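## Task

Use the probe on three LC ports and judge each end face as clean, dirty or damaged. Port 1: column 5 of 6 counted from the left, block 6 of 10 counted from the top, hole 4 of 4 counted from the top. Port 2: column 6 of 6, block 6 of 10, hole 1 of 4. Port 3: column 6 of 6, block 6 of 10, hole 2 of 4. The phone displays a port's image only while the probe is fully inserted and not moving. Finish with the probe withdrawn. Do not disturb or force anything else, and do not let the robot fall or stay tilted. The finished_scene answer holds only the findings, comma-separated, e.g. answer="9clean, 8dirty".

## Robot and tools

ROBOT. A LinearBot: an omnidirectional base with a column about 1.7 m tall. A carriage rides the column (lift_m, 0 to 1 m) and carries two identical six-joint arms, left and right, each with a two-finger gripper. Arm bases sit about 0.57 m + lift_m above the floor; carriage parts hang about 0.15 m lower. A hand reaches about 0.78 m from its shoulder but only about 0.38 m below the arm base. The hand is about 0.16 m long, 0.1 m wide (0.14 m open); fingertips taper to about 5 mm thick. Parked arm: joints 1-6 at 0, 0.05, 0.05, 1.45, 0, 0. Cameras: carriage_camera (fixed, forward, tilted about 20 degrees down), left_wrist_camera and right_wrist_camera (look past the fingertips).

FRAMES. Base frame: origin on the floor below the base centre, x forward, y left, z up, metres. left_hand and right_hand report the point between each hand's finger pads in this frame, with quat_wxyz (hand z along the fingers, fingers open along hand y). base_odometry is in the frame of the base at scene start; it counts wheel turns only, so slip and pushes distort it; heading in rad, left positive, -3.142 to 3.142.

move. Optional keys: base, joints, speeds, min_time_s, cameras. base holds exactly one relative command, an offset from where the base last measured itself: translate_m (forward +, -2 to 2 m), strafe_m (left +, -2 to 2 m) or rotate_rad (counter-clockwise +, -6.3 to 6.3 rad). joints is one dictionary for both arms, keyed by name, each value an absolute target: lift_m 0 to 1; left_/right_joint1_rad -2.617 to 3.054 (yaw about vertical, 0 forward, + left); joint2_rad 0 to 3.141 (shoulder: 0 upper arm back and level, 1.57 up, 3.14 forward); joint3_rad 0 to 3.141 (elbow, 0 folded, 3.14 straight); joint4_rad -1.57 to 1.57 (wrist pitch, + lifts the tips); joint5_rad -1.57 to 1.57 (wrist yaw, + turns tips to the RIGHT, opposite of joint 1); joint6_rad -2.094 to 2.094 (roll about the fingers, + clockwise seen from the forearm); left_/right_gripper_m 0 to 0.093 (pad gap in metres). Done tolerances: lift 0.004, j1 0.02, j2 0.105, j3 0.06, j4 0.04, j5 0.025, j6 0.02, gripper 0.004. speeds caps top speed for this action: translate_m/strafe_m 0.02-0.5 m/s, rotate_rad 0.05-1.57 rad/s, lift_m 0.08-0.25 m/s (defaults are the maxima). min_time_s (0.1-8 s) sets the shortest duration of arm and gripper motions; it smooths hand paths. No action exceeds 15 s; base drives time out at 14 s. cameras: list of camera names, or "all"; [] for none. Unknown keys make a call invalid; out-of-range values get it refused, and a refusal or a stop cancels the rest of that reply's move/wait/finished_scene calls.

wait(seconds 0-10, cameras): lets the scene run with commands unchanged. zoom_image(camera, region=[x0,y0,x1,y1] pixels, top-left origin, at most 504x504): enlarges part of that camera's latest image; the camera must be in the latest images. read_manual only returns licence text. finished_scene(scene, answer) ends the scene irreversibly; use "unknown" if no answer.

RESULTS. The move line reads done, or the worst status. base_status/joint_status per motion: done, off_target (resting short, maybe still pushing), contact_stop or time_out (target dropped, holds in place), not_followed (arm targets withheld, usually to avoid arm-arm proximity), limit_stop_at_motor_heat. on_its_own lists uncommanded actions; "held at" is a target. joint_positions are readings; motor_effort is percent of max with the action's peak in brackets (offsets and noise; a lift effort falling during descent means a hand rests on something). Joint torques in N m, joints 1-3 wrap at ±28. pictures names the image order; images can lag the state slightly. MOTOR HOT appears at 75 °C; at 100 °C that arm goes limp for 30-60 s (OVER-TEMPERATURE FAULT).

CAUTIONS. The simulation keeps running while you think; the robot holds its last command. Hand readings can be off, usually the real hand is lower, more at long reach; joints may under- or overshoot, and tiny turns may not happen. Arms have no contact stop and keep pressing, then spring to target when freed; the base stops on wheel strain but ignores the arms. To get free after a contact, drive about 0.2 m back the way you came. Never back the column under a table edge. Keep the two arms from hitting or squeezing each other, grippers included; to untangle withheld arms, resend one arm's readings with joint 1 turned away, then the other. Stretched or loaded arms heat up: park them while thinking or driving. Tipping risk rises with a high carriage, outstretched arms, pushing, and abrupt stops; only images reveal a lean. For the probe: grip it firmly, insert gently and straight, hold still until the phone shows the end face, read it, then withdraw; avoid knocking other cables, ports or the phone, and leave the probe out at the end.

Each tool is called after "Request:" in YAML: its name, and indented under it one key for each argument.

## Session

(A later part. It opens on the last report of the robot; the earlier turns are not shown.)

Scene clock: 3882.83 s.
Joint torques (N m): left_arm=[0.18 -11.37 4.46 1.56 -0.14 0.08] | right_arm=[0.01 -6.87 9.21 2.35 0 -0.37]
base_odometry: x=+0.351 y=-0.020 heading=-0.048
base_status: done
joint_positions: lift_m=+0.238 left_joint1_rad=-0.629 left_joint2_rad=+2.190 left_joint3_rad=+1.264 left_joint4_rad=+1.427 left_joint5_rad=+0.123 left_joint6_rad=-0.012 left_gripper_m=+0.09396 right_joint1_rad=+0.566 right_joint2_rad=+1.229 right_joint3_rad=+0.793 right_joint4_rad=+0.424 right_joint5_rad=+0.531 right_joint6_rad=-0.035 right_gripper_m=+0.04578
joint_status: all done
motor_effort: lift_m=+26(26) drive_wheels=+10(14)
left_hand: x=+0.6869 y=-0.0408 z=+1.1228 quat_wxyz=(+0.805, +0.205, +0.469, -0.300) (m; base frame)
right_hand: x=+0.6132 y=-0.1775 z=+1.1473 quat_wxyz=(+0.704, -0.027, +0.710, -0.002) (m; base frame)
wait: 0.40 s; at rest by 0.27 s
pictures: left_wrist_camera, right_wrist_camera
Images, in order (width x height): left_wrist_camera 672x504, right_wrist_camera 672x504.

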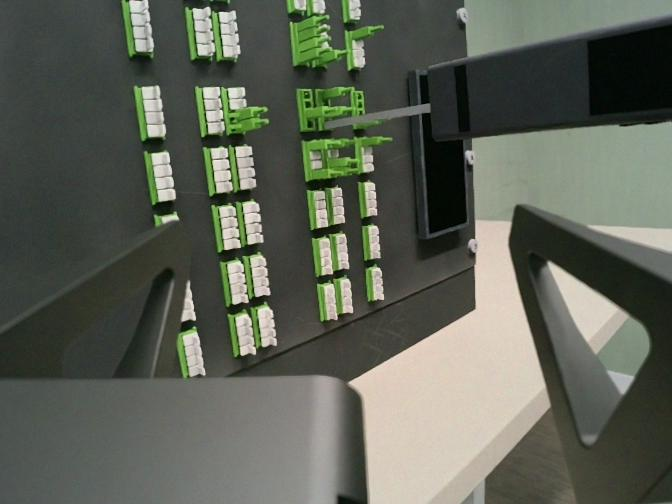

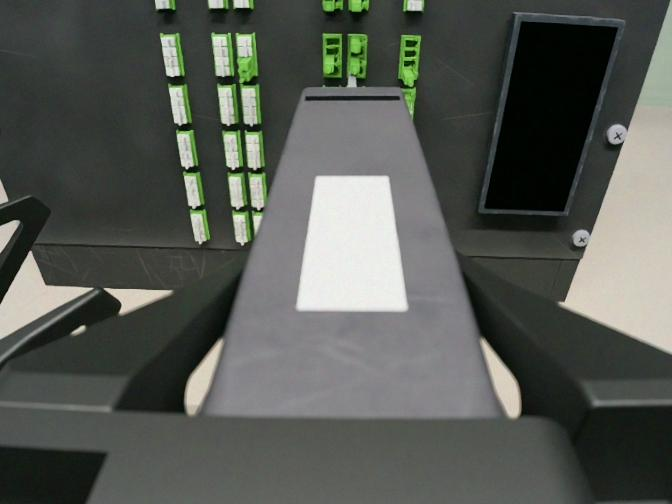

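Request:
move:
  joints: {"right_joint1_rad": 0.543, "right_joint5_rad": 0.508}
  min_time_s: 2
  cameras: []

Request:
move:
  base: {"translate_m": 0.0025}
  speeds: {"translate_m": 0.02}
  cameras: []

Request:
wait:
  seconds: 0.4
  cameras: ["right_wrist_camera","left_wrist_camera"]

Request:
zoom_image:
  camera: "left_wrist_camera"
  region: [295, 82, 355, 142]

Request:
zoom_image:
  camera: "right_wrist_camera"
  region: [316, 30, 376, 90]

Scene clock: 3922.43 s.
Joint torques (N m): left_arm=[0.06 -11.34 4.38 1.52 -0.11 0.06] | right_arm=[-1.29 -6.79 9.32 2.33 -0.11 -0.32]
move: done
base_odometry: x=+0.351 y=-0.020 heading=-0.048
base_status: not commanded
joint_positions: lift_m=+0.238 left_joint1_rad=-0.629 left_joint2_rad=+2.190 left_joint3_rad=+1.264 left_joint4_rad=+1.427 left_joint5_rad=+0.123 left_joint6_rad=-0.012 left_gripper_m=+0.09396 right_joint1_rad=+0.562 right_joint2_rad=+1.227 right_joint3_rad=+0.793 right_joint4_rad=+0.421 right_joint5_rad=+0.521 right_joint6_rad=-0.035 right_gripper_m=+0.04578
joint_status: all done
motor_effort: lift_m=+26(26) drive_wheels=+10(10)
left_hand: x=+0.6869 y=-0.0408 z=+1.1228 quat_wxyz=(+0.805, +0.205, +0.469, -0.300) (m; base frame)
right_hand: x=+0.6135 y=-0.1779 z=+1.1474 quat_wxyz=(+0.703, -0.029, +0.710, -0.001) (m; base frame)
pictures: none
No camera images: "cameras" was empty.

Scene clock: 3923.00 s.
Joint torques (N m): left_arm=[0.05 -11.3 4.38 1.55 -0.13 0.07] | right_arm=[-1.28 -5.22 9.17 2.55 -0.08 -0.27]
move: done
base_odometry: x=+0.354 y=-0.020 heading=-0.048
base_status: done
joint_positions: lift_m=+0.238 left_joint1_rad=-0.630 left_joint2_rad=+2.190 left_joint3_rad=+1.264 left_joint4_rad=+1.427 left_joint5_rad=+0.123 left_joint6_rad=-0.012 left_gripper_m=+0.09396 right_joint1_rad=+0.561 right_joint2_rad=+1.213 right_joint3_rad=+0.793 right_joint4_rad=+0.405 right_joint5_rad=+0.518 right_joint6_rad=-0.035 right_gripper_m=+0.04578
joint_status: not commanded
motor_effort: lift_m=+26(26) drive_wheels=+4(14)
left_hand: x=+0.6866 y=-0.0412 z=+1.1228 quat_wxyz=(+0.805, +0.205, +0.469, -0.301) (m; base frame)
right_hand: x=+0.6113 y=-0.1790 z=+1.1489 quat_wxyz=(+0.702, -0.031, +0.711, +0.000) (m; base frame)
pictures: none
No camera images: "cameras" was empty.

Scene clock: 3923.40 s.
Joint torques (N m): left_arm=[0.08 -11.41 4.56 1.51 -0.12 0.09] | right_arm=[-1.26 -5.34 9.21 2.54 -0.11 -0.3]
base_odometry: x=+0.354 y=-0.020 heading=-0.048
base_status: done
joint_positions: lift_m=+0.238 left_joint1_rad=-0.630 left_joint2_rad=+2.190 left_joint3_rad=+1.264 left_joint4_rad=+1.427 left_joint5_rad=+0.123 left_joint6_rad=-0.012 left_gripper_m=+0.09396 right_joint1_rad=+0.561 right_joint2_rad=+1.213 right_joint3_rad=+0.793 right_joint4_rad=+0.405 right_joint5_rad=+0.518 right_joint6_rad=-0.035 right_gripper_m=+0.04578
joint_status: not commanded
motor_effort: lift_m=+26(26) drive_wheels=+4(14)
left_hand: x=+0.6866 y=-0.0412 z=+1.1228 quat_wxyz=(+0.805, +0.205, +0.469, -0.301) (m; base frame)
right_hand: x=+0.6113 y=-0.1790 z=+1.1489 quat_wxyz=(+0.702, -0.031, +0.711, +0.000) (m; base frame)
wait: 0.40 s; at rest by 0.27 s
pictures: left_wrist_camera, right_wrist_camera
Images, in order (width x height): left_wrist_camera 672x504, right_wrist_camera 672x504.

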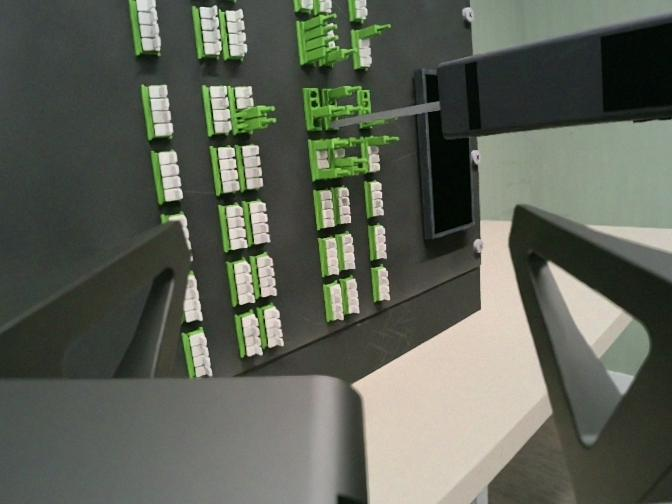

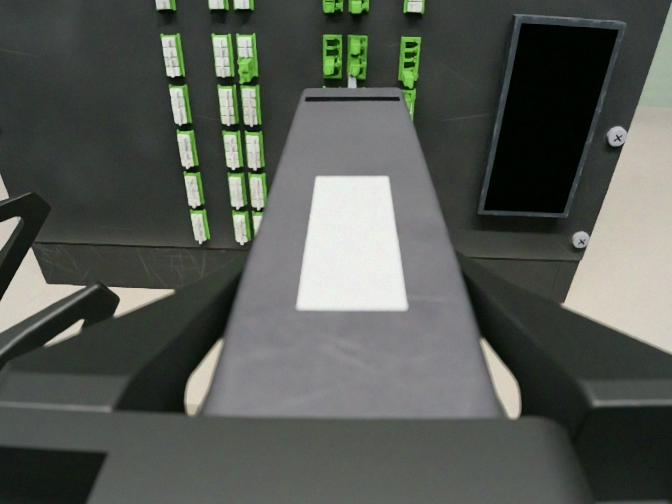

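Scaled by 8.400 from the camera's 672x504 image, which has a finer 960x720 frame.

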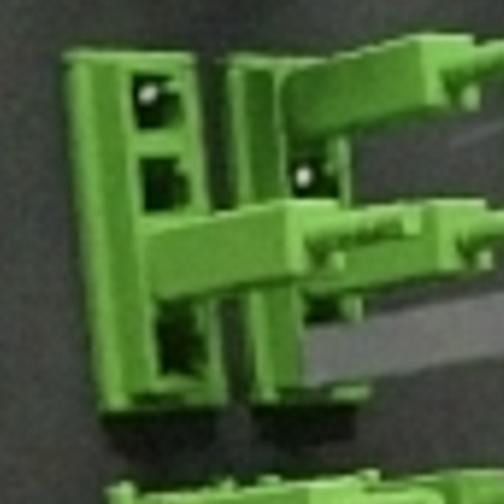

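Scaled by 8.400 from the camera's 672x504 image, which has a finer 960x720 frame.

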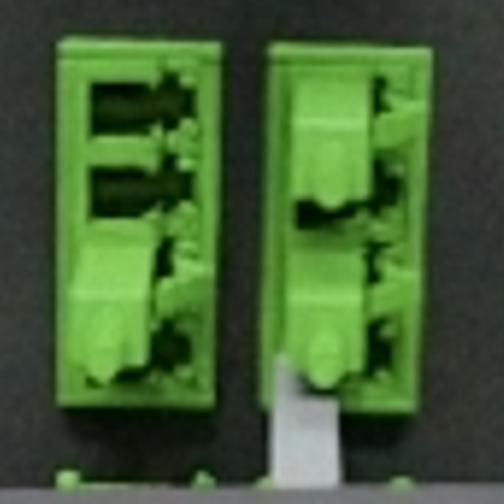

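Request:
move:
  joints: {"right_joint1_rad": 0.561, "right_joint5_rad": 0.516}
  cameras: []

Request:
move:
  base: {"translate_m": -0.008}
  speeds: {"translate_m": 0.02}
  cameras: []

Request:
wait:
  seconds: 0.4
  cameras: ["right_wrist_camera","left_wrist_camera"]

Request:
zoom_image:
  camera: "left_wrist_camera"
  region: [295, 82, 355, 142]

Request:
zoom_image:
  camera: "right_wrist_camera"
  region: [316, 30, 376, 90]

Scene clock: 3942.93 s.
Joint torques (N m): left_arm=[0.16 -11.37 4.38 1.51 -0.09 0.06] | right_arm=[0.24 -5.31 9.17 2.5 -0.01 -0.32]
move: done
base_odometry: x=+0.354 y=-0.020 heading=-0.048
base_status: not commanded
joint_positions: lift_m=+0.238 left_joint1_rad=-0.630 left_joint2_rad=+2.190 left_joint3_rad=+1.264 left_joint4_rad=+1.427 left_joint5_rad=+0.123 left_joint6_rad=-0.012 left_gripper_m=+0.09396 right_joint1_rad=+0.562 right_joint2_rad=+1.213 right_joint3_rad=+0.793 right_joint4_rad=+0.405 right_joint5_rad=+0.518 right_joint6_rad=-0.035 right_gripper_m=+0.04578
joint_status: all done
motor_effort: lift_m=+26(26) drive_wheels=+4(4)
left_hand: x=+0.6866 y=-0.0412 z=+1.1228 quat_wxyz=(+0.805, +0.205, +0.469, -0.301) (m; base frame)
right_hand: x=+0.6112 y=-0.1788 z=+1.1489 quat_wxyz=(+0.702, -0.031, +0.711, +0.000) (m; base frame)
pictures: none
No camera images: "cameras" was empty.

Scene clock: 3943.80 s.
Joint torques (N m): left_arm=[0.12 -11.37 4.44 1.52 -0.11 0.06] | right_arm=[0.16 -5.3 9.36 2.49 0.01 -0.31]
move: done
base_odometry: x=+0.346 y=-0.020 heading=-0.048
base_status: done
joint_positions: lift_m=+0.238 left_joint1_rad=-0.630 left_joint2_rad=+2.190 left_joint3_rad=+1.264 left_joint4_rad=+1.427 left_joint5_rad=+0.123 left_joint6_rad=-0.012 left_gripper_m=+0.09396 right_joint1_rad=+0.562 right_joint2_rad=+1.213 right_joint3_rad=+0.793 right_joint4_rad=+0.409 right_joint5_rad=+0.517 right_joint6_rad=-0.035 right_gripper_m=+0.04578
joint_status: not commanded
motor_effort: lift_m=+26(26) drive_wheels=+10(11)
left_hand: x=+0.6866 y=-0.0412 z=+1.1227 quat_wxyz=(+0.805, +0.205, +0.469, -0.301) (m; base frame)
right_hand: x=+0.6112 y=-0.1787 z=+1.1498 quat_wxyz=(+0.704, -0.030, +0.710, +0.001) (m; base frame)
pictures: none
No camera images: "cameras" was empty.

Scene clock: 3944.20 s.
Joint torques (N m): left_arm=[0.14 -11.48 4.51 1.51 -0.1 0.12] | right_arm=[0.17 -5.42 9.31 2.49 0.03 -0.29]
base_odometry: x=+0.346 y=-0.020 heading=-0.048
base_status: done
joint_positions: lift_m=+0.238 left_joint1_rad=-0.630 left_joint2_rad=+2.190 left_joint3_rad=+1.264 left_joint4_rad=+1.427 left_joint5_rad=+0.123 left_joint6_rad=-0.012 left_gripper_m=+0.09396 right_joint1_rad=+0.562 right_joint2_rad=+1.213 right_joint3_rad=+0.793 right_joint4_rad=+0.409 right_joint5_rad=+0.517 right_joint6_rad=-0.035 right_gripper_m=+0.04578
joint_status: not commanded
motor_effort: lift_m=+26(26) drive_wheels=+10(11)
left_hand: x=+0.6866 y=-0.0412 z=+1.1227 quat_wxyz=(+0.805, +0.205, +0.469, -0.301) (m; base frame)
right_hand: x=+0.6112 y=-0.1787 z=+1.1498 quat_wxyz=(+0.704, -0.030, +0.710, +0.001) (m; base frame)
wait: 0.40 s; at rest by 0.27 s
pictures: left_wrist_camera, right_wrist_camera
Images, in order (width x height): left_wrist_camera 672x504, right_wrist_camera 672x504.

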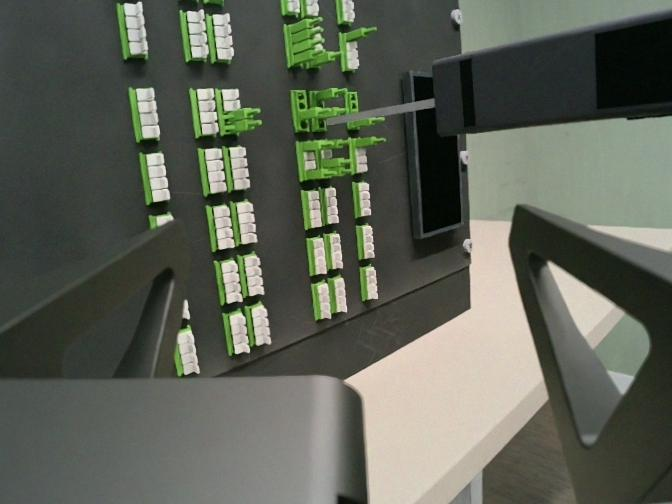

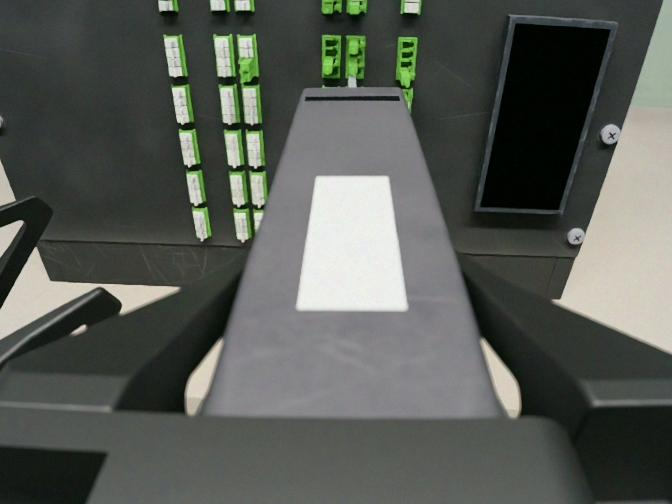

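Scaled by 8.400 from the camera's 672x504 image, which has a finer 960x720 frame.

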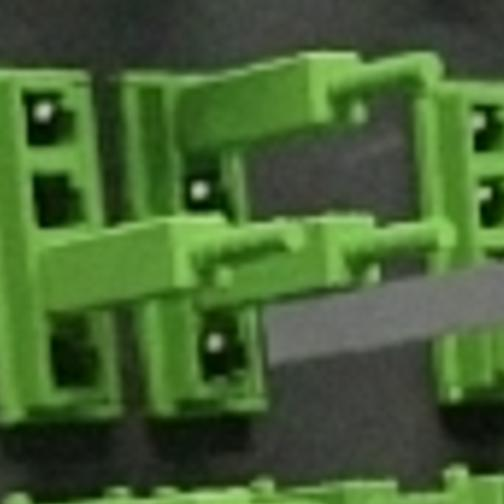

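Scaled by 8.400 from the camera's 672x504 image, which has a finer 960x720 frame.

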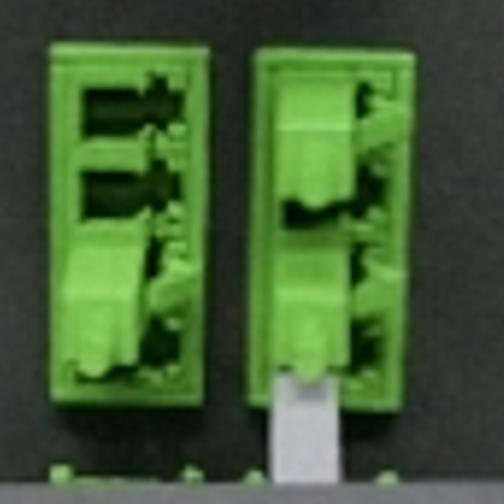

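Request:
move:
  base: {"translate_m": -0.045}
  speeds: {"translate_m": 0.03}
  cameras: ["left_wrist_camera","right_wrist_camera"]

Request:
zoom_image:
  camera: "left_wrist_camera"
  region: [230, 75, 350, 165]

Scene clock: 3966.17 s.
Joint torques (N m): left_arm=[0.01 -11.32 4.44 1.51 -0.14 0.08] | right_arm=[0.14 -5.2 9.18 2.5 0.01 -0.3]
move: done
base_odometry: x=+0.301 y=-0.017 heading=-0.048
base_status: done
joint_positions: lift_m=+0.238 left_joint1_rad=-0.630 left_joint2_rad=+2.190 left_joint3_rad=+1.264 left_joint4_rad=+1.426 left_joint5_rad=+0.123 left_joint6_rad=-0.012 left_gripper_m=+0.09396 right_joint1_rad=+0.562 right_joint2_rad=+1.213 right_joint3_rad=+0.793 right_joint4_rad=+0.410 right_joint5_rad=+0.517 right_joint6_rad=-0.035 right_gripper_m=+0.04578
joint_status: not commanded
motor_effort: lift_m=+26(26) drive_wheels=-1(11)
left_hand: x=+0.6867 y=-0.0412 z=+1.1226 quat_wxyz=(+0.805, +0.205, +0.469, -0.300) (m; base frame)
right_hand: x=+0.6112 y=-0.1786 z=+1.1500 quat_wxyz=(+0.704, -0.030, +0.710, +0.001) (m; base frame)
pictures: left_wrist_camera, right_wrist_camera
Images, in order (width x height): left_wrist_camera 672x504, right_wrist_camera 672x504.

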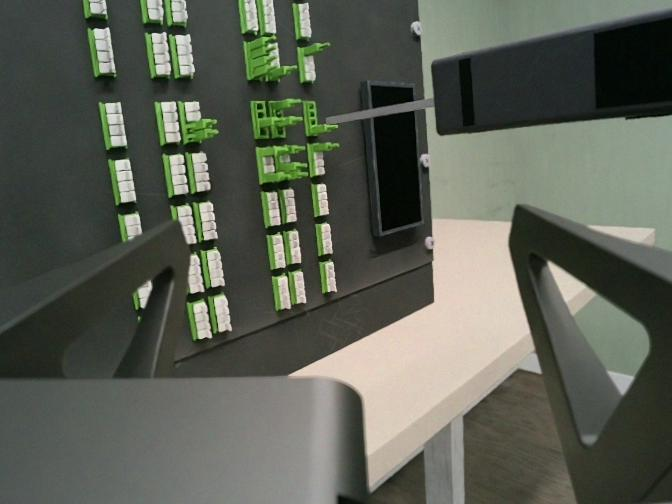

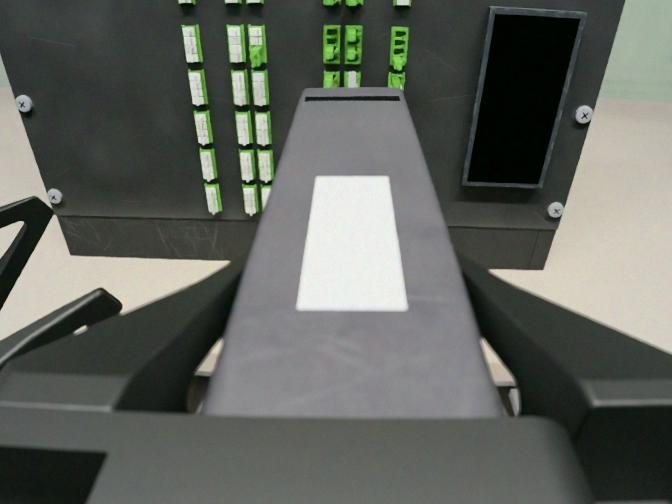

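Scaled by 4.200 from the camera's 672x504 image, which has a finer 960x720 frame.

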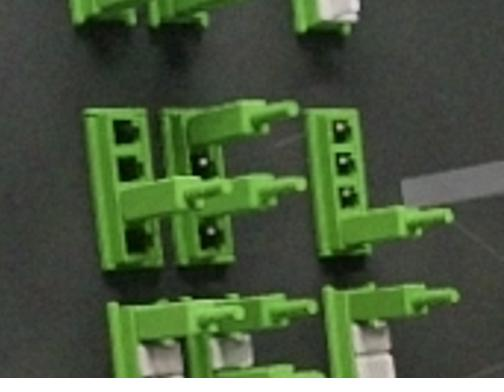

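Request:
move:
  joints: {"right_joint1_rad": 0.550, "right_joint5_rad": 0.506, "right_joint4_rad": 0.4445, "lift_m": 0.2360}
  min_time_s: 1.5
  cameras: []

Request:
wait:
  seconds: 0.5
  cameras: []

Scene clock: 3984.30 s.
Joint torques (N m): left_arm=[-0.01 -11.45 4.44 1.55 -0.14 0.03] | right_arm=[-0.27 -5.15 9.33 2.37 -0.08 -0.32]
move: off_target
base_odometry: x=+0.301 y=-0.017 heading=-0.048
base_status: not commanded
joint_positions: lift_m=+0.236 left_joint1_rad=-0.630 left_joint2_rad=+2.190 left_joint3_rad=+1.264 left_joint4_rad=+1.426 left_joint5_rad=+0.123 left_joint6_rad=-0.012 left_gripper_m=+0.09396 right_joint1_rad=+0.557 right_joint2_rad=+1.213 right_joint3_rad=+0.793 right_joint4_rad=+0.403 right_joint5_rad=+0.514 right_joint6_rad=-0.035 right_gripper_m=+0.04578
joint_status: right_joint4_rad off_target (ended at +0.403, target +0.445); the others done
motor_effort: lift_m=+25(26) drive_wheels=-1(4)
left_hand: x=+0.6867 y=-0.0412 z=+1.1213 quat_wxyz=(+0.805, +0.205, +0.469, -0.300) (m; base frame)
right_hand: x=+0.6117 y=-0.1797 z=+1.1473 quat_wxyz=(+0.702, -0.031, +0.712, +0.000) (m; base frame)
pictures: none
No camera images: "cameras" was empty.

Scene clock: 3984.80 s.
Joint torques (N m): left_arm=[0.05 -11.28 4.46 1.54 -0.11 0.08] | right_arm=[-0.49 -5.34 9.26 2.4 -0.08 -0.32]
base_odometry: x=+0.301 y=-0.017 heading=-0.048
base_status: not commanded
joint_positions: lift_m=+0.236 left_joint1_rad=-0.630 left_joint2_rad=+2.190 left_joint3_rad=+1.264 left_joint4_rad=+1.426 left_joint5_rad=+0.123 left_joint6_rad=-0.012 left_gripper_m=+0.09396 right_joint1_rad=+0.557 right_joint2_rad=+1.213 right_joint3_rad=+0.793 right_joint4_rad=+0.403 right_joint5_rad=+0.514 right_joint6_rad=-0.035 right_gripper_m=+0.04578
joint_status: right_joint4_rad off_target (ended at +0.403, target +0.445); the others done
motor_effort: lift_m=+26(26) drive_wheels=-1(4)
left_hand: x=+0.6867 y=-0.0412 z=+1.1213 quat_wxyz=(+0.805, +0.205, +0.469, -0.300) (m; base frame)
right_hand: x=+0.6117 y=-0.1797 z=+1.1472 quat_wxyz=(+0.702, -0.031, +0.712, +0.000) (m; base frame)
wait: 0.50 s; at rest by 0.27 s
pictures: none
No camera images: "cameras" was empty.

Request:
move:
  joints: {"right_joint4_rad": 0.4645, "right_joint1_rad": 0.557, "right_joint5_rad": 0.5125}
  min_time_s: 1
  cameras: []

Request:
wait:
  seconds: 0.5
  cameras: []

Scene clock: 3992.23 s.
Joint torques (N m): left_arm=[-0.03 -11.32 4.45 1.51 -0.1 0.05] | right_arm=[0.24 -5.24 9.22 2.59 0.01 -0.28]
move: off_target
base_odometry: x=+0.301 y=-0.017 heading=-0.048
base_status: not commanded
joint_positions: lift_m=+0.236 left_joint1_rad=-0.630 left_joint2_rad=+2.190 left_joint3_rad=+1.264 left_joint4_rad=+1.426 left_joint5_rad=+0.123 left_joint6_rad=-0.012 left_gripper_m=+0.09396 right_joint1_rad=+0.557 right_joint2_rad=+1.213 right_joint3_rad=+0.793 right_joint4_rad=+0.406 right_joint5_rad=+0.514 right_joint6_rad=-0.035 right_gripper_m=+0.04578
joint_status: right_joint4_rad off_target (ended at +0.405, target +0.465); the others done
motor_effort: lift_m=+26(26) drive_wheels=-1(1)
left_hand: x=+0.6867 y=-0.0412 z=+1.1213 quat_wxyz=(+0.805, +0.205, +0.469, -0.300) (m; base frame)
right_hand: x=+0.6117 y=-0.1797 z=+1.1478 quat_wxyz=(+0.703, -0.031, +0.711, +0.000) (m; base frame)
pictures: none
No camera images: "cameras" was empty.

Scene clock: 3992.73 s.
Joint torques (N m): left_arm=[0.2 -11.32 4.42 1.53 -0.12 0.09] | right_arm=[0.12 -5.39 9.25 2.52 0.01 -0.32]
base_odometry: x=+0.301 y=-0.017 heading=-0.048
base_status: not commanded
joint_positions: lift_m=+0.236 left_joint1_rad=-0.630 left_joint2_rad=+2.190 left_joint3_rad=+1.264 left_joint4_rad=+1.426 left_joint5_rad=+0.123 left_joint6_rad=-0.012 left_gripper_m=+0.09396 right_joint1_rad=+0.557 right_joint2_rad=+1.213 right_joint3_rad=+0.793 right_joint4_rad=+0.406 right_joint5_rad=+0.514 right_joint6_rad=-0.035 right_gripper_m=+0.04578
joint_status: right_joint4_rad off_target (ended at +0.405, target +0.465); the others done
motor_effort: lift_m=+26(26) drive_wheels=-1(1)
left_hand: x=+0.6867 y=-0.0412 z=+1.1213 quat_wxyz=(+0.805, +0.205, +0.469, -0.300) (m; base frame)
right_hand: x=+0.6117 y=-0.1797 z=+1.1479 quat_wxyz=(+0.703, -0.031, +0.711, +0.000) (m; base frame)
wait: 0.50 s; at rest by 0.27 s
pictures: none
No camera images: "cameras" was empty.

Request:
move:
  joints: {"right_joint4_rad": 0.457}
  min_time_s: 1
  cameras: ["left_wrist_camera","right_wrist_camera"]

Request:
zoom_image:
  camera: "left_wrist_camera"
  region: [230, 75, 350, 165]

Request:
zoom_image:
  camera: "right_wrist_camera"
  region: [316, 30, 376, 90]

Scene clock: 4000.90 s.
Joint torques (N m): left_arm=[0.02 -11.3 4.46 1.51 -0.1 0.04] | right_arm=[0.29 -5.29 9.18 2.47 0.03 -0.31]
move: off_target
base_odometry: x=+0.301 y=-0.017 heading=-0.048
base_status: not commanded
joint_positions: lift_m=+0.236 left_joint1_rad=-0.630 left_joint2_rad=+2.190 left_joint3_rad=+1.264 left_joint4_rad=+1.426 left_joint5_rad=+0.123 left_joint6_rad=-0.012 left_gripper_m=+0.09396 right_joint1_rad=+0.557 right_joint2_rad=+1.213 right_joint3_rad=+0.793 right_joint4_rad=+0.406 right_joint5_rad=+0.514 right_joint6_rad=-0.035 right_gripper_m=+0.04578
joint_status: right_joint4_rad off_target (ended at +0.406, target +0.457)
motor_effort: lift_m=+26(26) drive_wheels=-1(1)
left_hand: x=+0.6867 y=-0.0412 z=+1.1213 quat_wxyz=(+0.805, +0.205, +0.469, -0.300) (m; base frame)
right_hand: x=+0.6117 y=-0.1797 z=+1.1479 quat_wxyz=(+0.703, -0.031, +0.711, +0.000) (m; base frame)
pictures: left_wrist_camera, right_wrist_camera
Images, in order (width x height): left_wrist_camera 672x504, right_wrist_camera 672x504.

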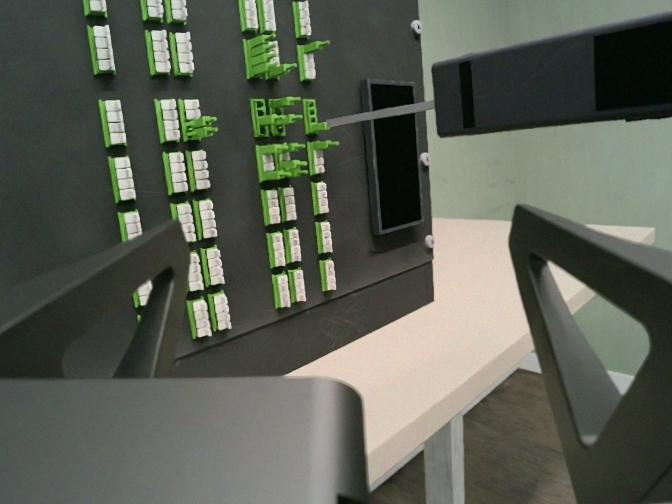

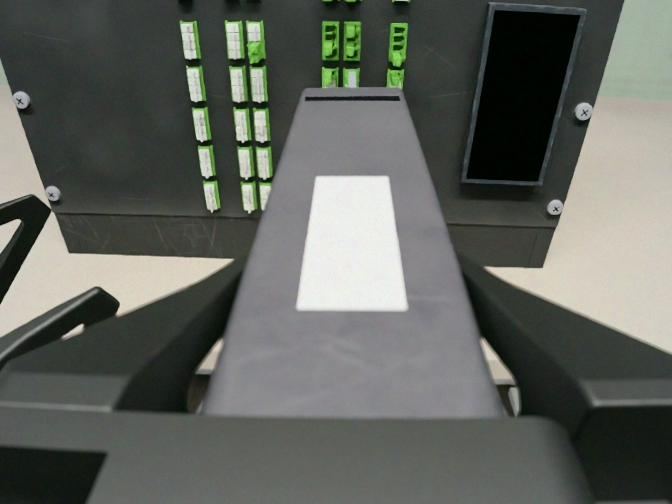

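Scaled by 4.200 from the camera's 672x504 image, which has a finer 960x720 frame.

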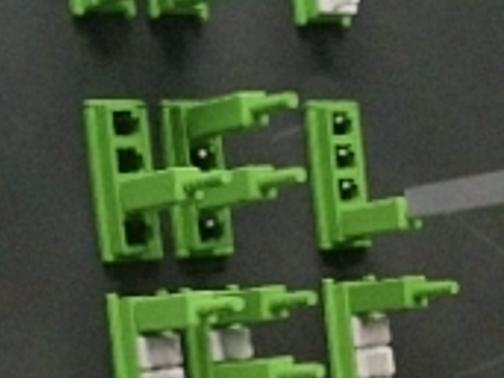

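Scaled by 8.400 from the camera's 672x504 image, which has a finer 960x720 frame.

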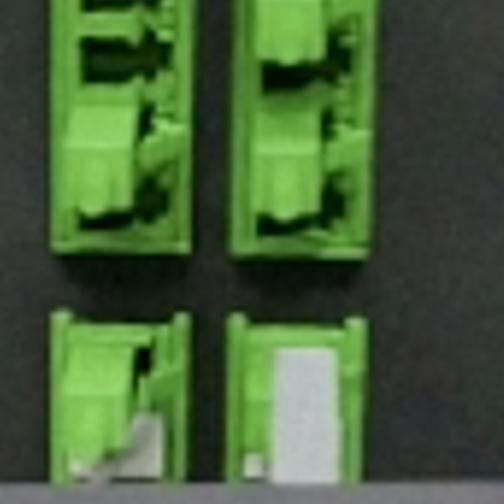

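Request:
zoom_image:
  camera: "right_wrist_camera"
  region: [342, 56, 366, 80]

Request:
zoom_image:
  camera: "left_wrist_camera"
  region: [300, 80, 460, 200]

Scaled by 21.000 from the camera's 672x504 image, which has a finer 960x720 frame.

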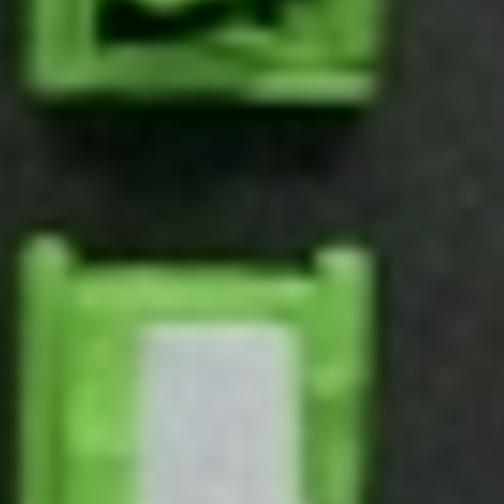

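Scaled by 3.150 from the camera's 672x504 image, which has a finer 960x720 frame.

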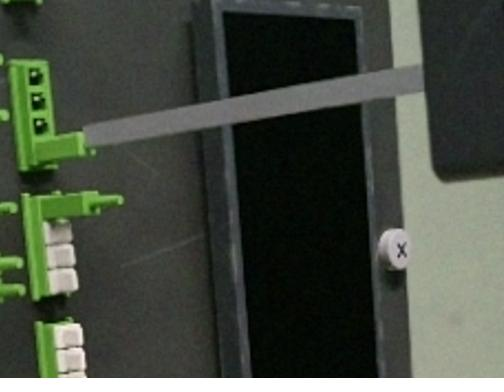

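Request:
move:
  base: {"translate_m": 0.025}
  speeds: {"translate_m": 0.03}
  cameras: []

Request:
wait:
  seconds: 0.4
  cameras: ["left_wrist_camera","right_wrist_camera"]

Request:
zoom_image:
  camera: "left_wrist_camera"
  region: [245, 75, 365, 165]

Request:
zoom_image:
  camera: "right_wrist_camera"
  region: [316, 30, 376, 90]

Scene clock: 4019.90 s.
Joint torques (N m): left_arm=[0.05 -11.4 4.51 1.55 -0.1 0.07] | right_arm=[0.24 -5.38 9.36 2.47 0.05 -0.3]
move: done
base_odometry: x=+0.326 y=-0.018 heading=-0.048
base_status: done
joint_positions: lift_m=+0.236 left_joint1_rad=-0.630 left_joint2_rad=+2.190 left_joint3_rad=+1.264 left_joint4_rad=+1.426 left_joint5_rad=+0.123 left_joint6_rad=-0.012 left_gripper_m=+0.09396 right_joint1_rad=+0.557 right_joint2_rad=+1.213 right_joint3_rad=+0.793 right_joint4_rad=+0.407 right_joint5_rad=+0.513 right_joint6_rad=-0.035 right_gripper_m=+0.04578
joint_status: not commanded
motor_effort: lift_m=+26(26) drive_wheels=-6(9)
left_hand: x=+0.6867 y=-0.0412 z=+1.1213 quat_wxyz=(+0.805, +0.205, +0.469, -0.300) (m; base frame)
right_hand: x=+0.6117 y=-0.1796 z=+1.1481 quat_wxyz=(+0.703, -0.031, +0.711, +0.001) (m; base frame)
pictures: none
No camera images: "cameras" was empty.

Scene clock: 4020.30 s.
Joint torques (N m): left_arm=[0.06 -11.3 4.44 1.52 -0.12 0.05] | right_arm=[0.18 -5.29 9.26 2.48 -0.01 -0.3]
base_odometry: x=+0.326 y=-0.018 heading=-0.048
base_status: done
joint_positions: lift_m=+0.236 left_joint1_rad=-0.630 left_joint2_rad=+2.190 left_joint3_rad=+1.264 left_joint4_rad=+1.426 left_joint5_rad=+0.123 left_joint6_rad=-0.012 left_gripper_m=+0.09396 right_joint1_rad=+0.557 right_joint2_rad=+1.213 right_joint3_rad=+0.793 right_joint4_rad=+0.407 right_joint5_rad=+0.513 right_joint6_rad=-0.035 right_gripper_m=+0.04578
joint_status: not commanded
motor_effort: lift_m=+26(26) drive_wheels=-6(9)
left_hand: x=+0.6867 y=-0.0412 z=+1.1213 quat_wxyz=(+0.805, +0.205, +0.469, -0.300) (m; base frame)
right_hand: x=+0.6117 y=-0.1796 z=+1.1481 quat_wxyz=(+0.703, -0.031, +0.711, +0.001) (m; base frame)
wait: 0.40 s; at rest by 0.27 s
pictures: left_wrist_camera, right_wrist_camera
Images, in order (width x height): left_wrist_camera 672x504, right_wrist_camera 672x504.

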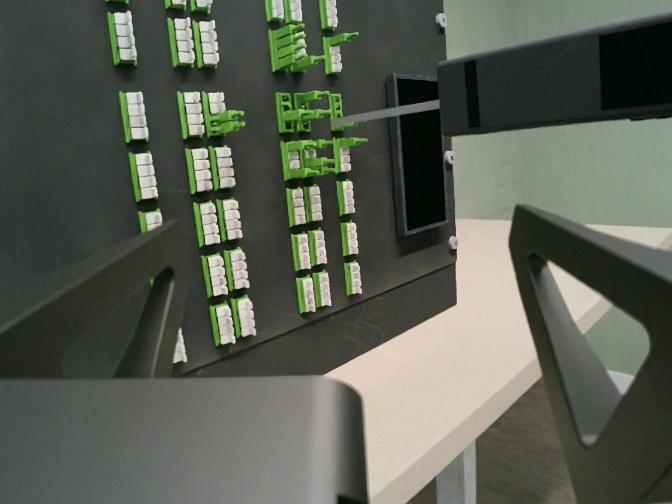

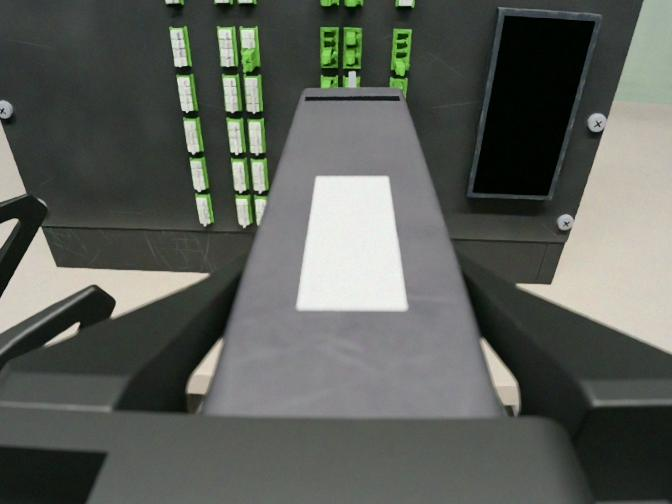

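Scaled by 4.200 from the camera's 672x504 image, which has a finer 960x720 frame.

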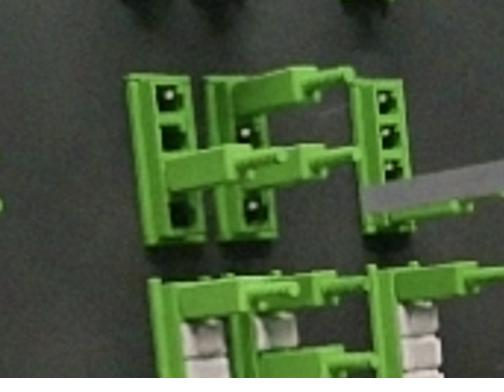

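Scaled by 8.400 from the camera's 672x504 image, which has a finer 960x720 frame.

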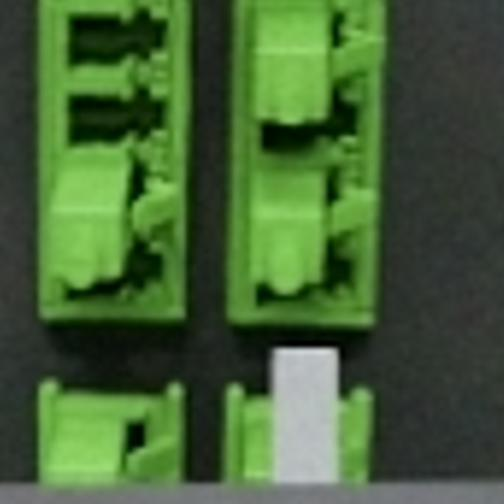

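Request:
move:
  base: {"translate_m": 0.020}
  speeds: {"translate_m": 0.03}
  cameras: []

Request:
wait:
  seconds: 0.4
  cameras: ["left_wrist_camera","right_wrist_camera"]

Request:
zoom_image:
  camera: "left_wrist_camera"
  region: [295, 82, 355, 142]

Request:
zoom_image:
  camera: "right_wrist_camera"
  region: [316, 30, 376, 90]

Scene clock: 4043.47 s.
Joint torques (N m): left_arm=[0.01 -11.44 4.59 1.53 -0.11 0.1] | right_arm=[0.12 -5.24 9.2 2.45 0.05 -0.28]
move: done
base_odometry: x=+0.345 y=-0.019 heading=-0.047
base_status: done
joint_positions: lift_m=+0.236 left_joint1_rad=-0.630 left_joint2_rad=+2.190 left_joint3_rad=+1.264 left_joint4_rad=+1.427 left_joint5_rad=+0.123 left_joint6_rad=-0.012 left_gripper_m=+0.09396 right_joint1_rad=+0.557 right_joint2_rad=+1.213 right_joint3_rad=+0.793 right_joint4_rad=+0.406 right_joint5_rad=+0.513 right_joint6_rad=-0.035 right_gripper_m=+0.04578
joint_status: not commanded
motor_effort: lift_m=+26(26) drive_wheels=-9(14)
left_hand: x=+0.6866 y=-0.0412 z=+1.1215 quat_wxyz=(+0.805, +0.205, +0.469, -0.301) (m; base frame)
right_hand: x=+0.6118 y=-0.1797 z=+1.1480 quat_wxyz=(+0.703, -0.031, +0.711, +0.001) (m; base frame)
pictures: none
No camera images: "cameras" was empty.

Scene clock: 4043.87 s.
Joint torques (N m): left_arm=[0.13 -11.36 4.33 1.51 -0.1 0.06] | right_arm=[0.36 -5.27 9.33 2.47 0.03 -0.32]
base_odometry: x=+0.345 y=-0.019 heading=-0.047
base_status: done
joint_positions: lift_m=+0.236 left_joint1_rad=-0.630 left_joint2_rad=+2.190 left_joint3_rad=+1.264 left_joint4_rad=+1.427 left_joint5_rad=+0.123 left_joint6_rad=-0.012 left_gripper_m=+0.09396 right_joint1_rad=+0.557 right_joint2_rad=+1.213 right_joint3_rad=+0.793 right_joint4_rad=+0.406 right_joint5_rad=+0.513 right_joint6_rad=-0.035 right_gripper_m=+0.04578
joint_status: not commanded
motor_effort: lift_m=+25(26) drive_wheels=-9(14)
left_hand: x=+0.6866 y=-0.0412 z=+1.1215 quat_wxyz=(+0.805, +0.205, +0.469, -0.301) (m; base frame)
right_hand: x=+0.6118 y=-0.1797 z=+1.1480 quat_wxyz=(+0.703, -0.031, +0.711, +0.001) (m; base frame)
wait: 0.40 s; at rest by 0.27 s
pictures: left_wrist_camera, right_wrist_camera
Images, in order (width x height): left_wrist_camera 672x504, right_wrist_camera 672x504.

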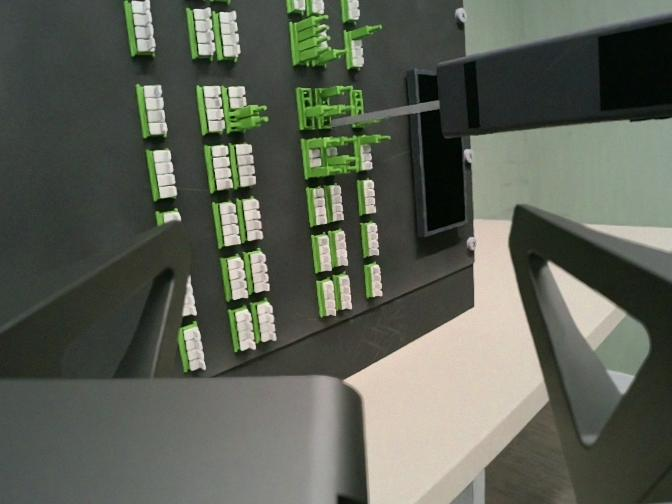

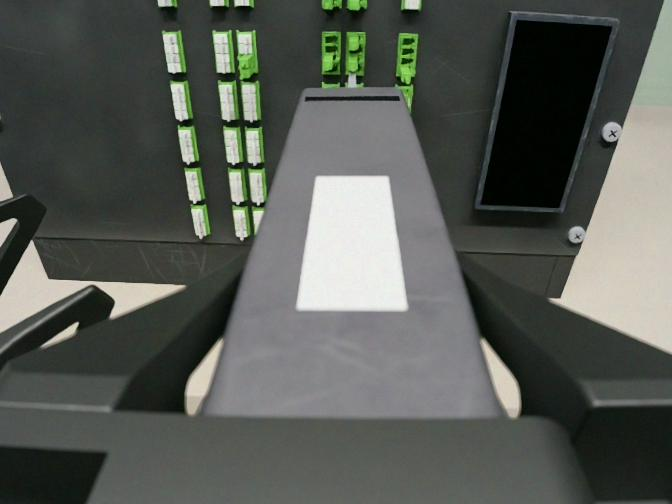

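Scaled by 8.400 from the camera's 672x504 image, which has a finer 960x720 frame.

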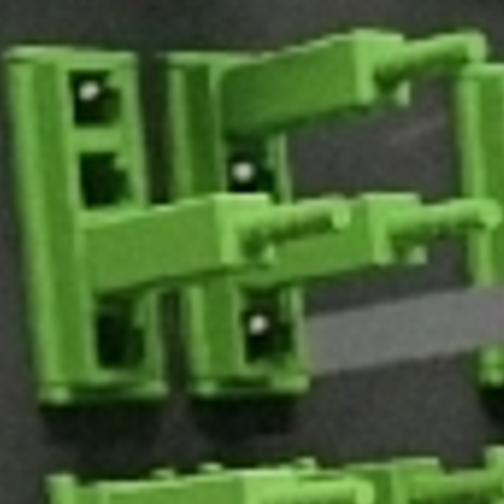

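Scaled by 8.400 from the camera's 672x504 image, which has a finer 960x720 frame.

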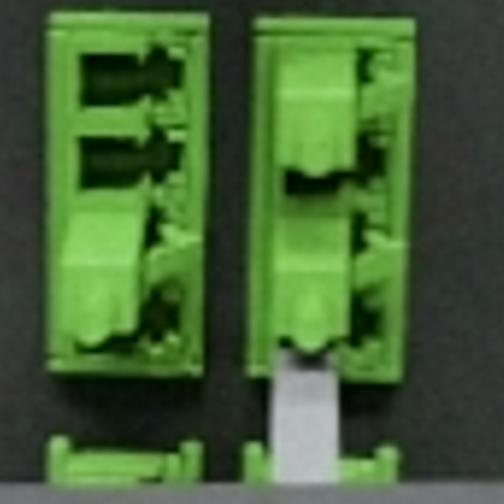

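Request:
move:
  joints: {"right_joint5_rad": 0.523, "lift_m": 0.2368}
  min_time_s: 1
  cameras: []

Request:
move:
  joints: {"right_joint5_rad": 0.516}
  base: {"translate_m": 0.003}
  speeds: {"translate_m": 0.02}
  cameras: []

Request:
wait:
  seconds: 0.4
  cameras: ["left_wrist_camera","right_wrist_camera"]

Request:
zoom_image:
  camera: "left_wrist_camera"
  region: [295, 82, 355, 142]

Request:
zoom_image:
  camera: "right_wrist_camera"
  region: [316, 30, 376, 90]

Scene clock: 4058.53 s.
Joint torques (N m): left_arm=[0.12 -11.25 4.53 1.53 -0.11 0.09] | right_arm=[0.23 -5.34 9.25 2.42 0.1 -0.29]
move: done
base_odometry: x=+0.345 y=-0.019 heading=-0.047
base_status: not commanded
joint_positions: lift_m=+0.237 left_joint1_rad=-0.630 left_joint2_rad=+2.190 left_joint3_rad=+1.264 left_joint4_rad=+1.427 left_joint5_rad=+0.123 left_joint6_rad=-0.012 left_gripper_m=+0.09396 right_joint1_rad=+0.557 right_joint2_rad=+1.213 right_joint3_rad=+0.793 right_joint4_rad=+0.406 right_joint5_rad=+0.514 right_joint6_rad=-0.035 right_gripper_m=+0.04578
joint_status: all done
motor_effort: lift_m=+29(30) drive_wheels=-9(9)
left_hand: x=+0.6866 y=-0.0412 z=+1.1218 quat_wxyz=(+0.805, +0.205, +0.469, -0.301) (m; base frame)
right_hand: x=+0.6118 y=-0.1799 z=+1.1484 quat_wxyz=(+0.703, -0.030, +0.711, +0.000) (m; base frame)
pictures: none
No camera images: "cameras" was empty.

Scene clock: 4059.17 s.
Joint torques (N m): left_arm=[0.32 -11.51 4.51 1.55 -0.1 0.04] | right_arm=[0.2 -5.23 9.25 2.45 0.03 -0.28]
move: done
base_odometry: x=+0.348 y=-0.019 heading=-0.046
base_status: done
joint_positions: lift_m=+0.237 left_joint1_rad=-0.630 left_joint2_rad=+2.190 left_joint3_rad=+1.264 left_joint4_rad=+1.427 left_joint5_rad=+0.123 left_joint6_rad=-0.012 left_gripper_m=+0.09396 right_joint1_rad=+0.557 right_joint2_rad=+1.213 right_joint3_rad=+0.793 right_joint4_rad=+0.406 right_joint5_rad=+0.514 right_joint6_rad=-0.036 right_gripper_m=+0.04578
joint_status: all done
motor_effort: lift_m=+29(29) drive_wheels=-10(12)
left_hand: x=+0.6866 y=-0.0412 z=+1.1218 quat_wxyz=(+0.805, +0.205, +0.469, -0.301) (m; base frame)
right_hand: x=+0.6119 y=-0.1800 z=+1.1484 quat_wxyz=(+0.703, -0.030, +0.711, +0.000) (m; base frame)
pictures: none
No camera images: "cameras" was empty.

Scene clock: 4059.57 s.
Joint torques (N m): left_arm=[0.05 -11.36 4.52 1.53 -0.15 0.05] | right_arm=[0.18 -5.3 9.1 2.5 0.06 -0.34]
base_odometry: x=+0.348 y=-0.019 heading=-0.046
base_status: done
joint_positions: lift_m=+0.237 left_joint1_rad=-0.630 left_joint2_rad=+2.190 left_joint3_rad=+1.264 left_joint4_rad=+1.427 left_joint5_rad=+0.123 left_joint6_rad=-0.012 left_gripper_m=+0.09396 right_joint1_rad=+0.557 right_joint2_rad=+1.213 right_joint3_rad=+0.793 right_joint4_rad=+0.407 right_joint5_rad=+0.514 right_joint6_rad=-0.036 right_gripper_m=+0.04578
joint_status: all done
motor_effort: lift_m=+29(29) drive_wheels=-9(12)
left_hand: x=+0.6866 y=-0.0412 z=+1.1218 quat_wxyz=(+0.805, +0.205, +0.469, -0.301) (m; base frame)
right_hand: x=+0.6119 y=-0.1800 z=+1.1484 quat_wxyz=(+0.703, -0.030, +0.711, +0.000) (m; base frame)
wait: 0.40 s; at rest by 0.27 s
pictures: left_wrist_camera, right_wrist_camera
Images, in order (width x height): left_wrist_camera 672x504, right_wrist_camera 672x504.

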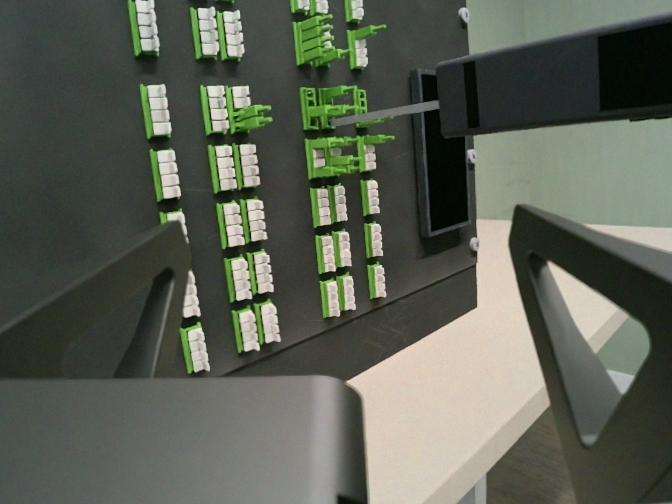

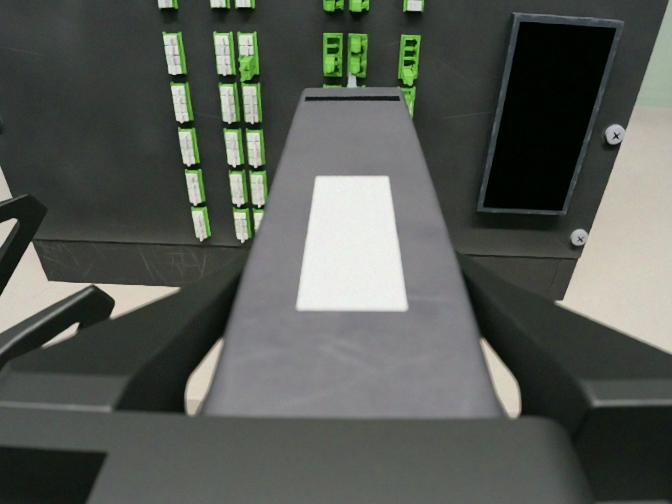

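Scaled by 8.400 from the camera's 672x504 image, which has a finer 960x720 frame.

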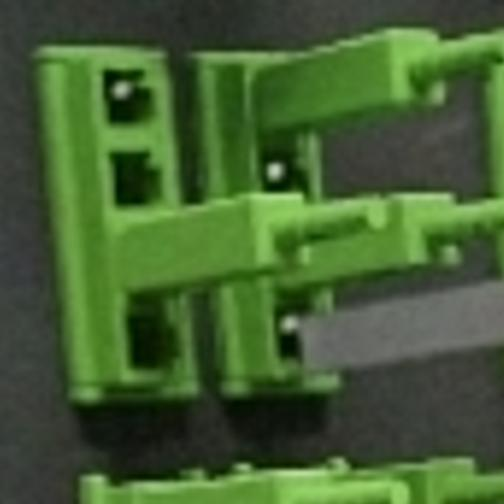

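Scaled by 8.400 from the camera's 672x504 image, which has a finer 960x720 frame.

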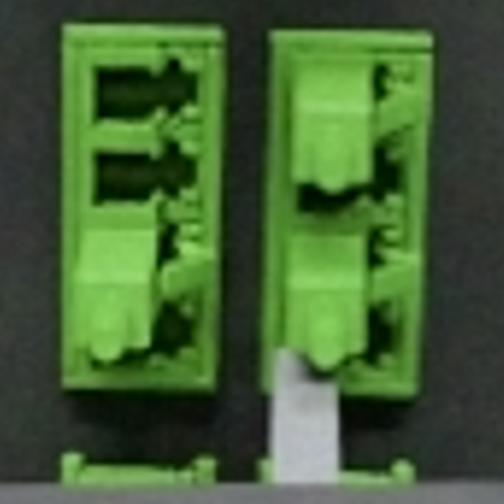

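Request:
move:
  joints: {"right_joint1_rad": 0.546, "lift_m": 0.2375}
  min_time_s: 1
  cameras: ["left_wrist_camera","right_wrist_camera"]

Request:
zoom_image:
  camera: "left_wrist_camera"
  region: [310, 100, 350, 140]

Request:
zoom_image:
  camera: "right_wrist_camera"
  region: [342, 56, 366, 80]

Scene clock: 4074.33 s.
Joint torques (N m): left_arm=[0.01 -11.34 4.48 1.54 -0.11 0.04] | right_arm=[-0.25 -5.3 9.29 2.45 0.02 -0.31]
move: done
base_odometry: x=+0.348 y=-0.019 heading=-0.046
base_status: not commanded
joint_positions: lift_m=+0.237 left_joint1_rad=-0.630 left_joint2_rad=+2.190 left_joint3_rad=+1.264 left_joint4_rad=+1.428 left_joint5_rad=+0.123 left_joint6_rad=-0.012 left_gripper_m=+0.09396 right_joint1_rad=+0.554 right_joint2_rad=+1.213 right_joint3_rad=+0.793 right_joint4_rad=+0.407 right_joint5_rad=+0.514 right_joint6_rad=-0.036 right_gripper_m=+0.04578
joint_status: all done
motor_effort: lift_m=+29(31) drive_wheels=-9(10)
left_hand: x=+0.6866 y=-0.0411 z=+1.1226 quat_wxyz=(+0.805, +0.205, +0.468, -0.301) (m; base frame)
right_hand: x=+0.6123 y=-0.1811 z=+1.1491 quat_wxyz=(+0.703, -0.029, +0.711, -0.001) (m; base frame)
pictures: left_wrist_camera, right_wrist_camera
Images, in order (width x height): left_wrist_camera 672x504, right_wrist_camera 672x504.

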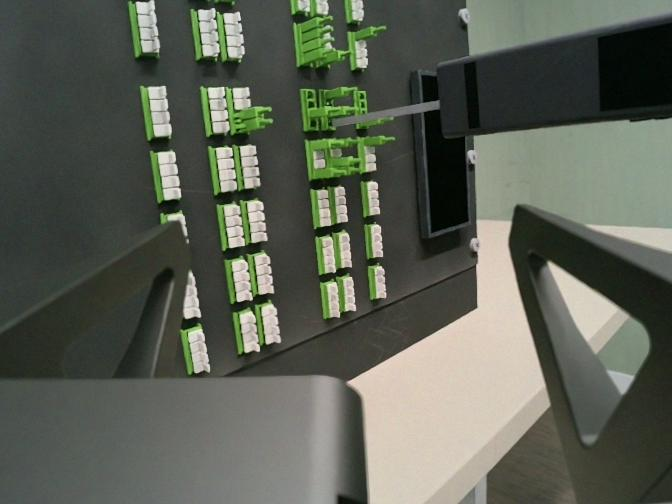

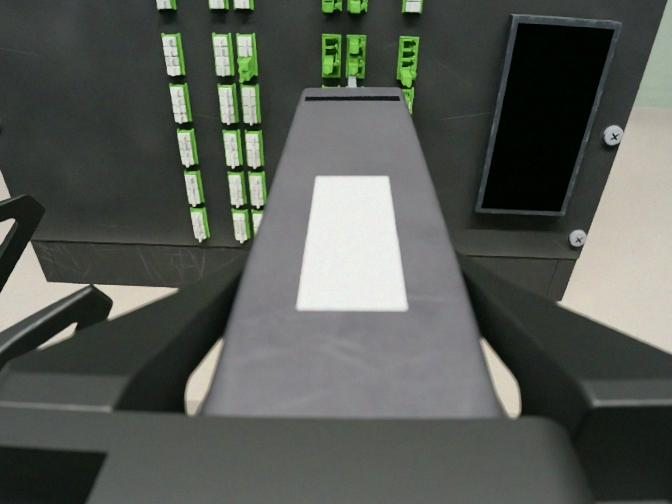

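Scaled by 12.600 from the camera's 672x504 image, which has a finer 960x720 frame.

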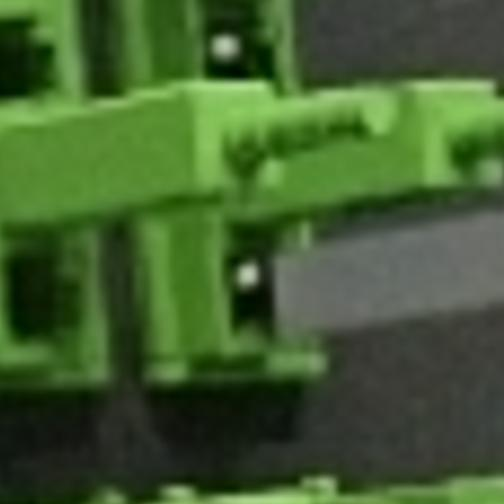

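Scaled by 21.000 from the camera's 672x504 image, which has a finer 960x720 frame.

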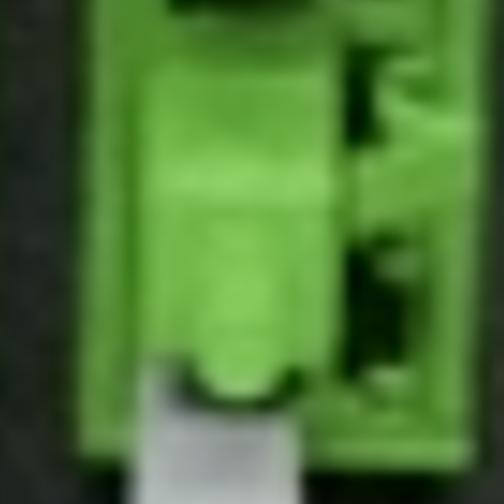

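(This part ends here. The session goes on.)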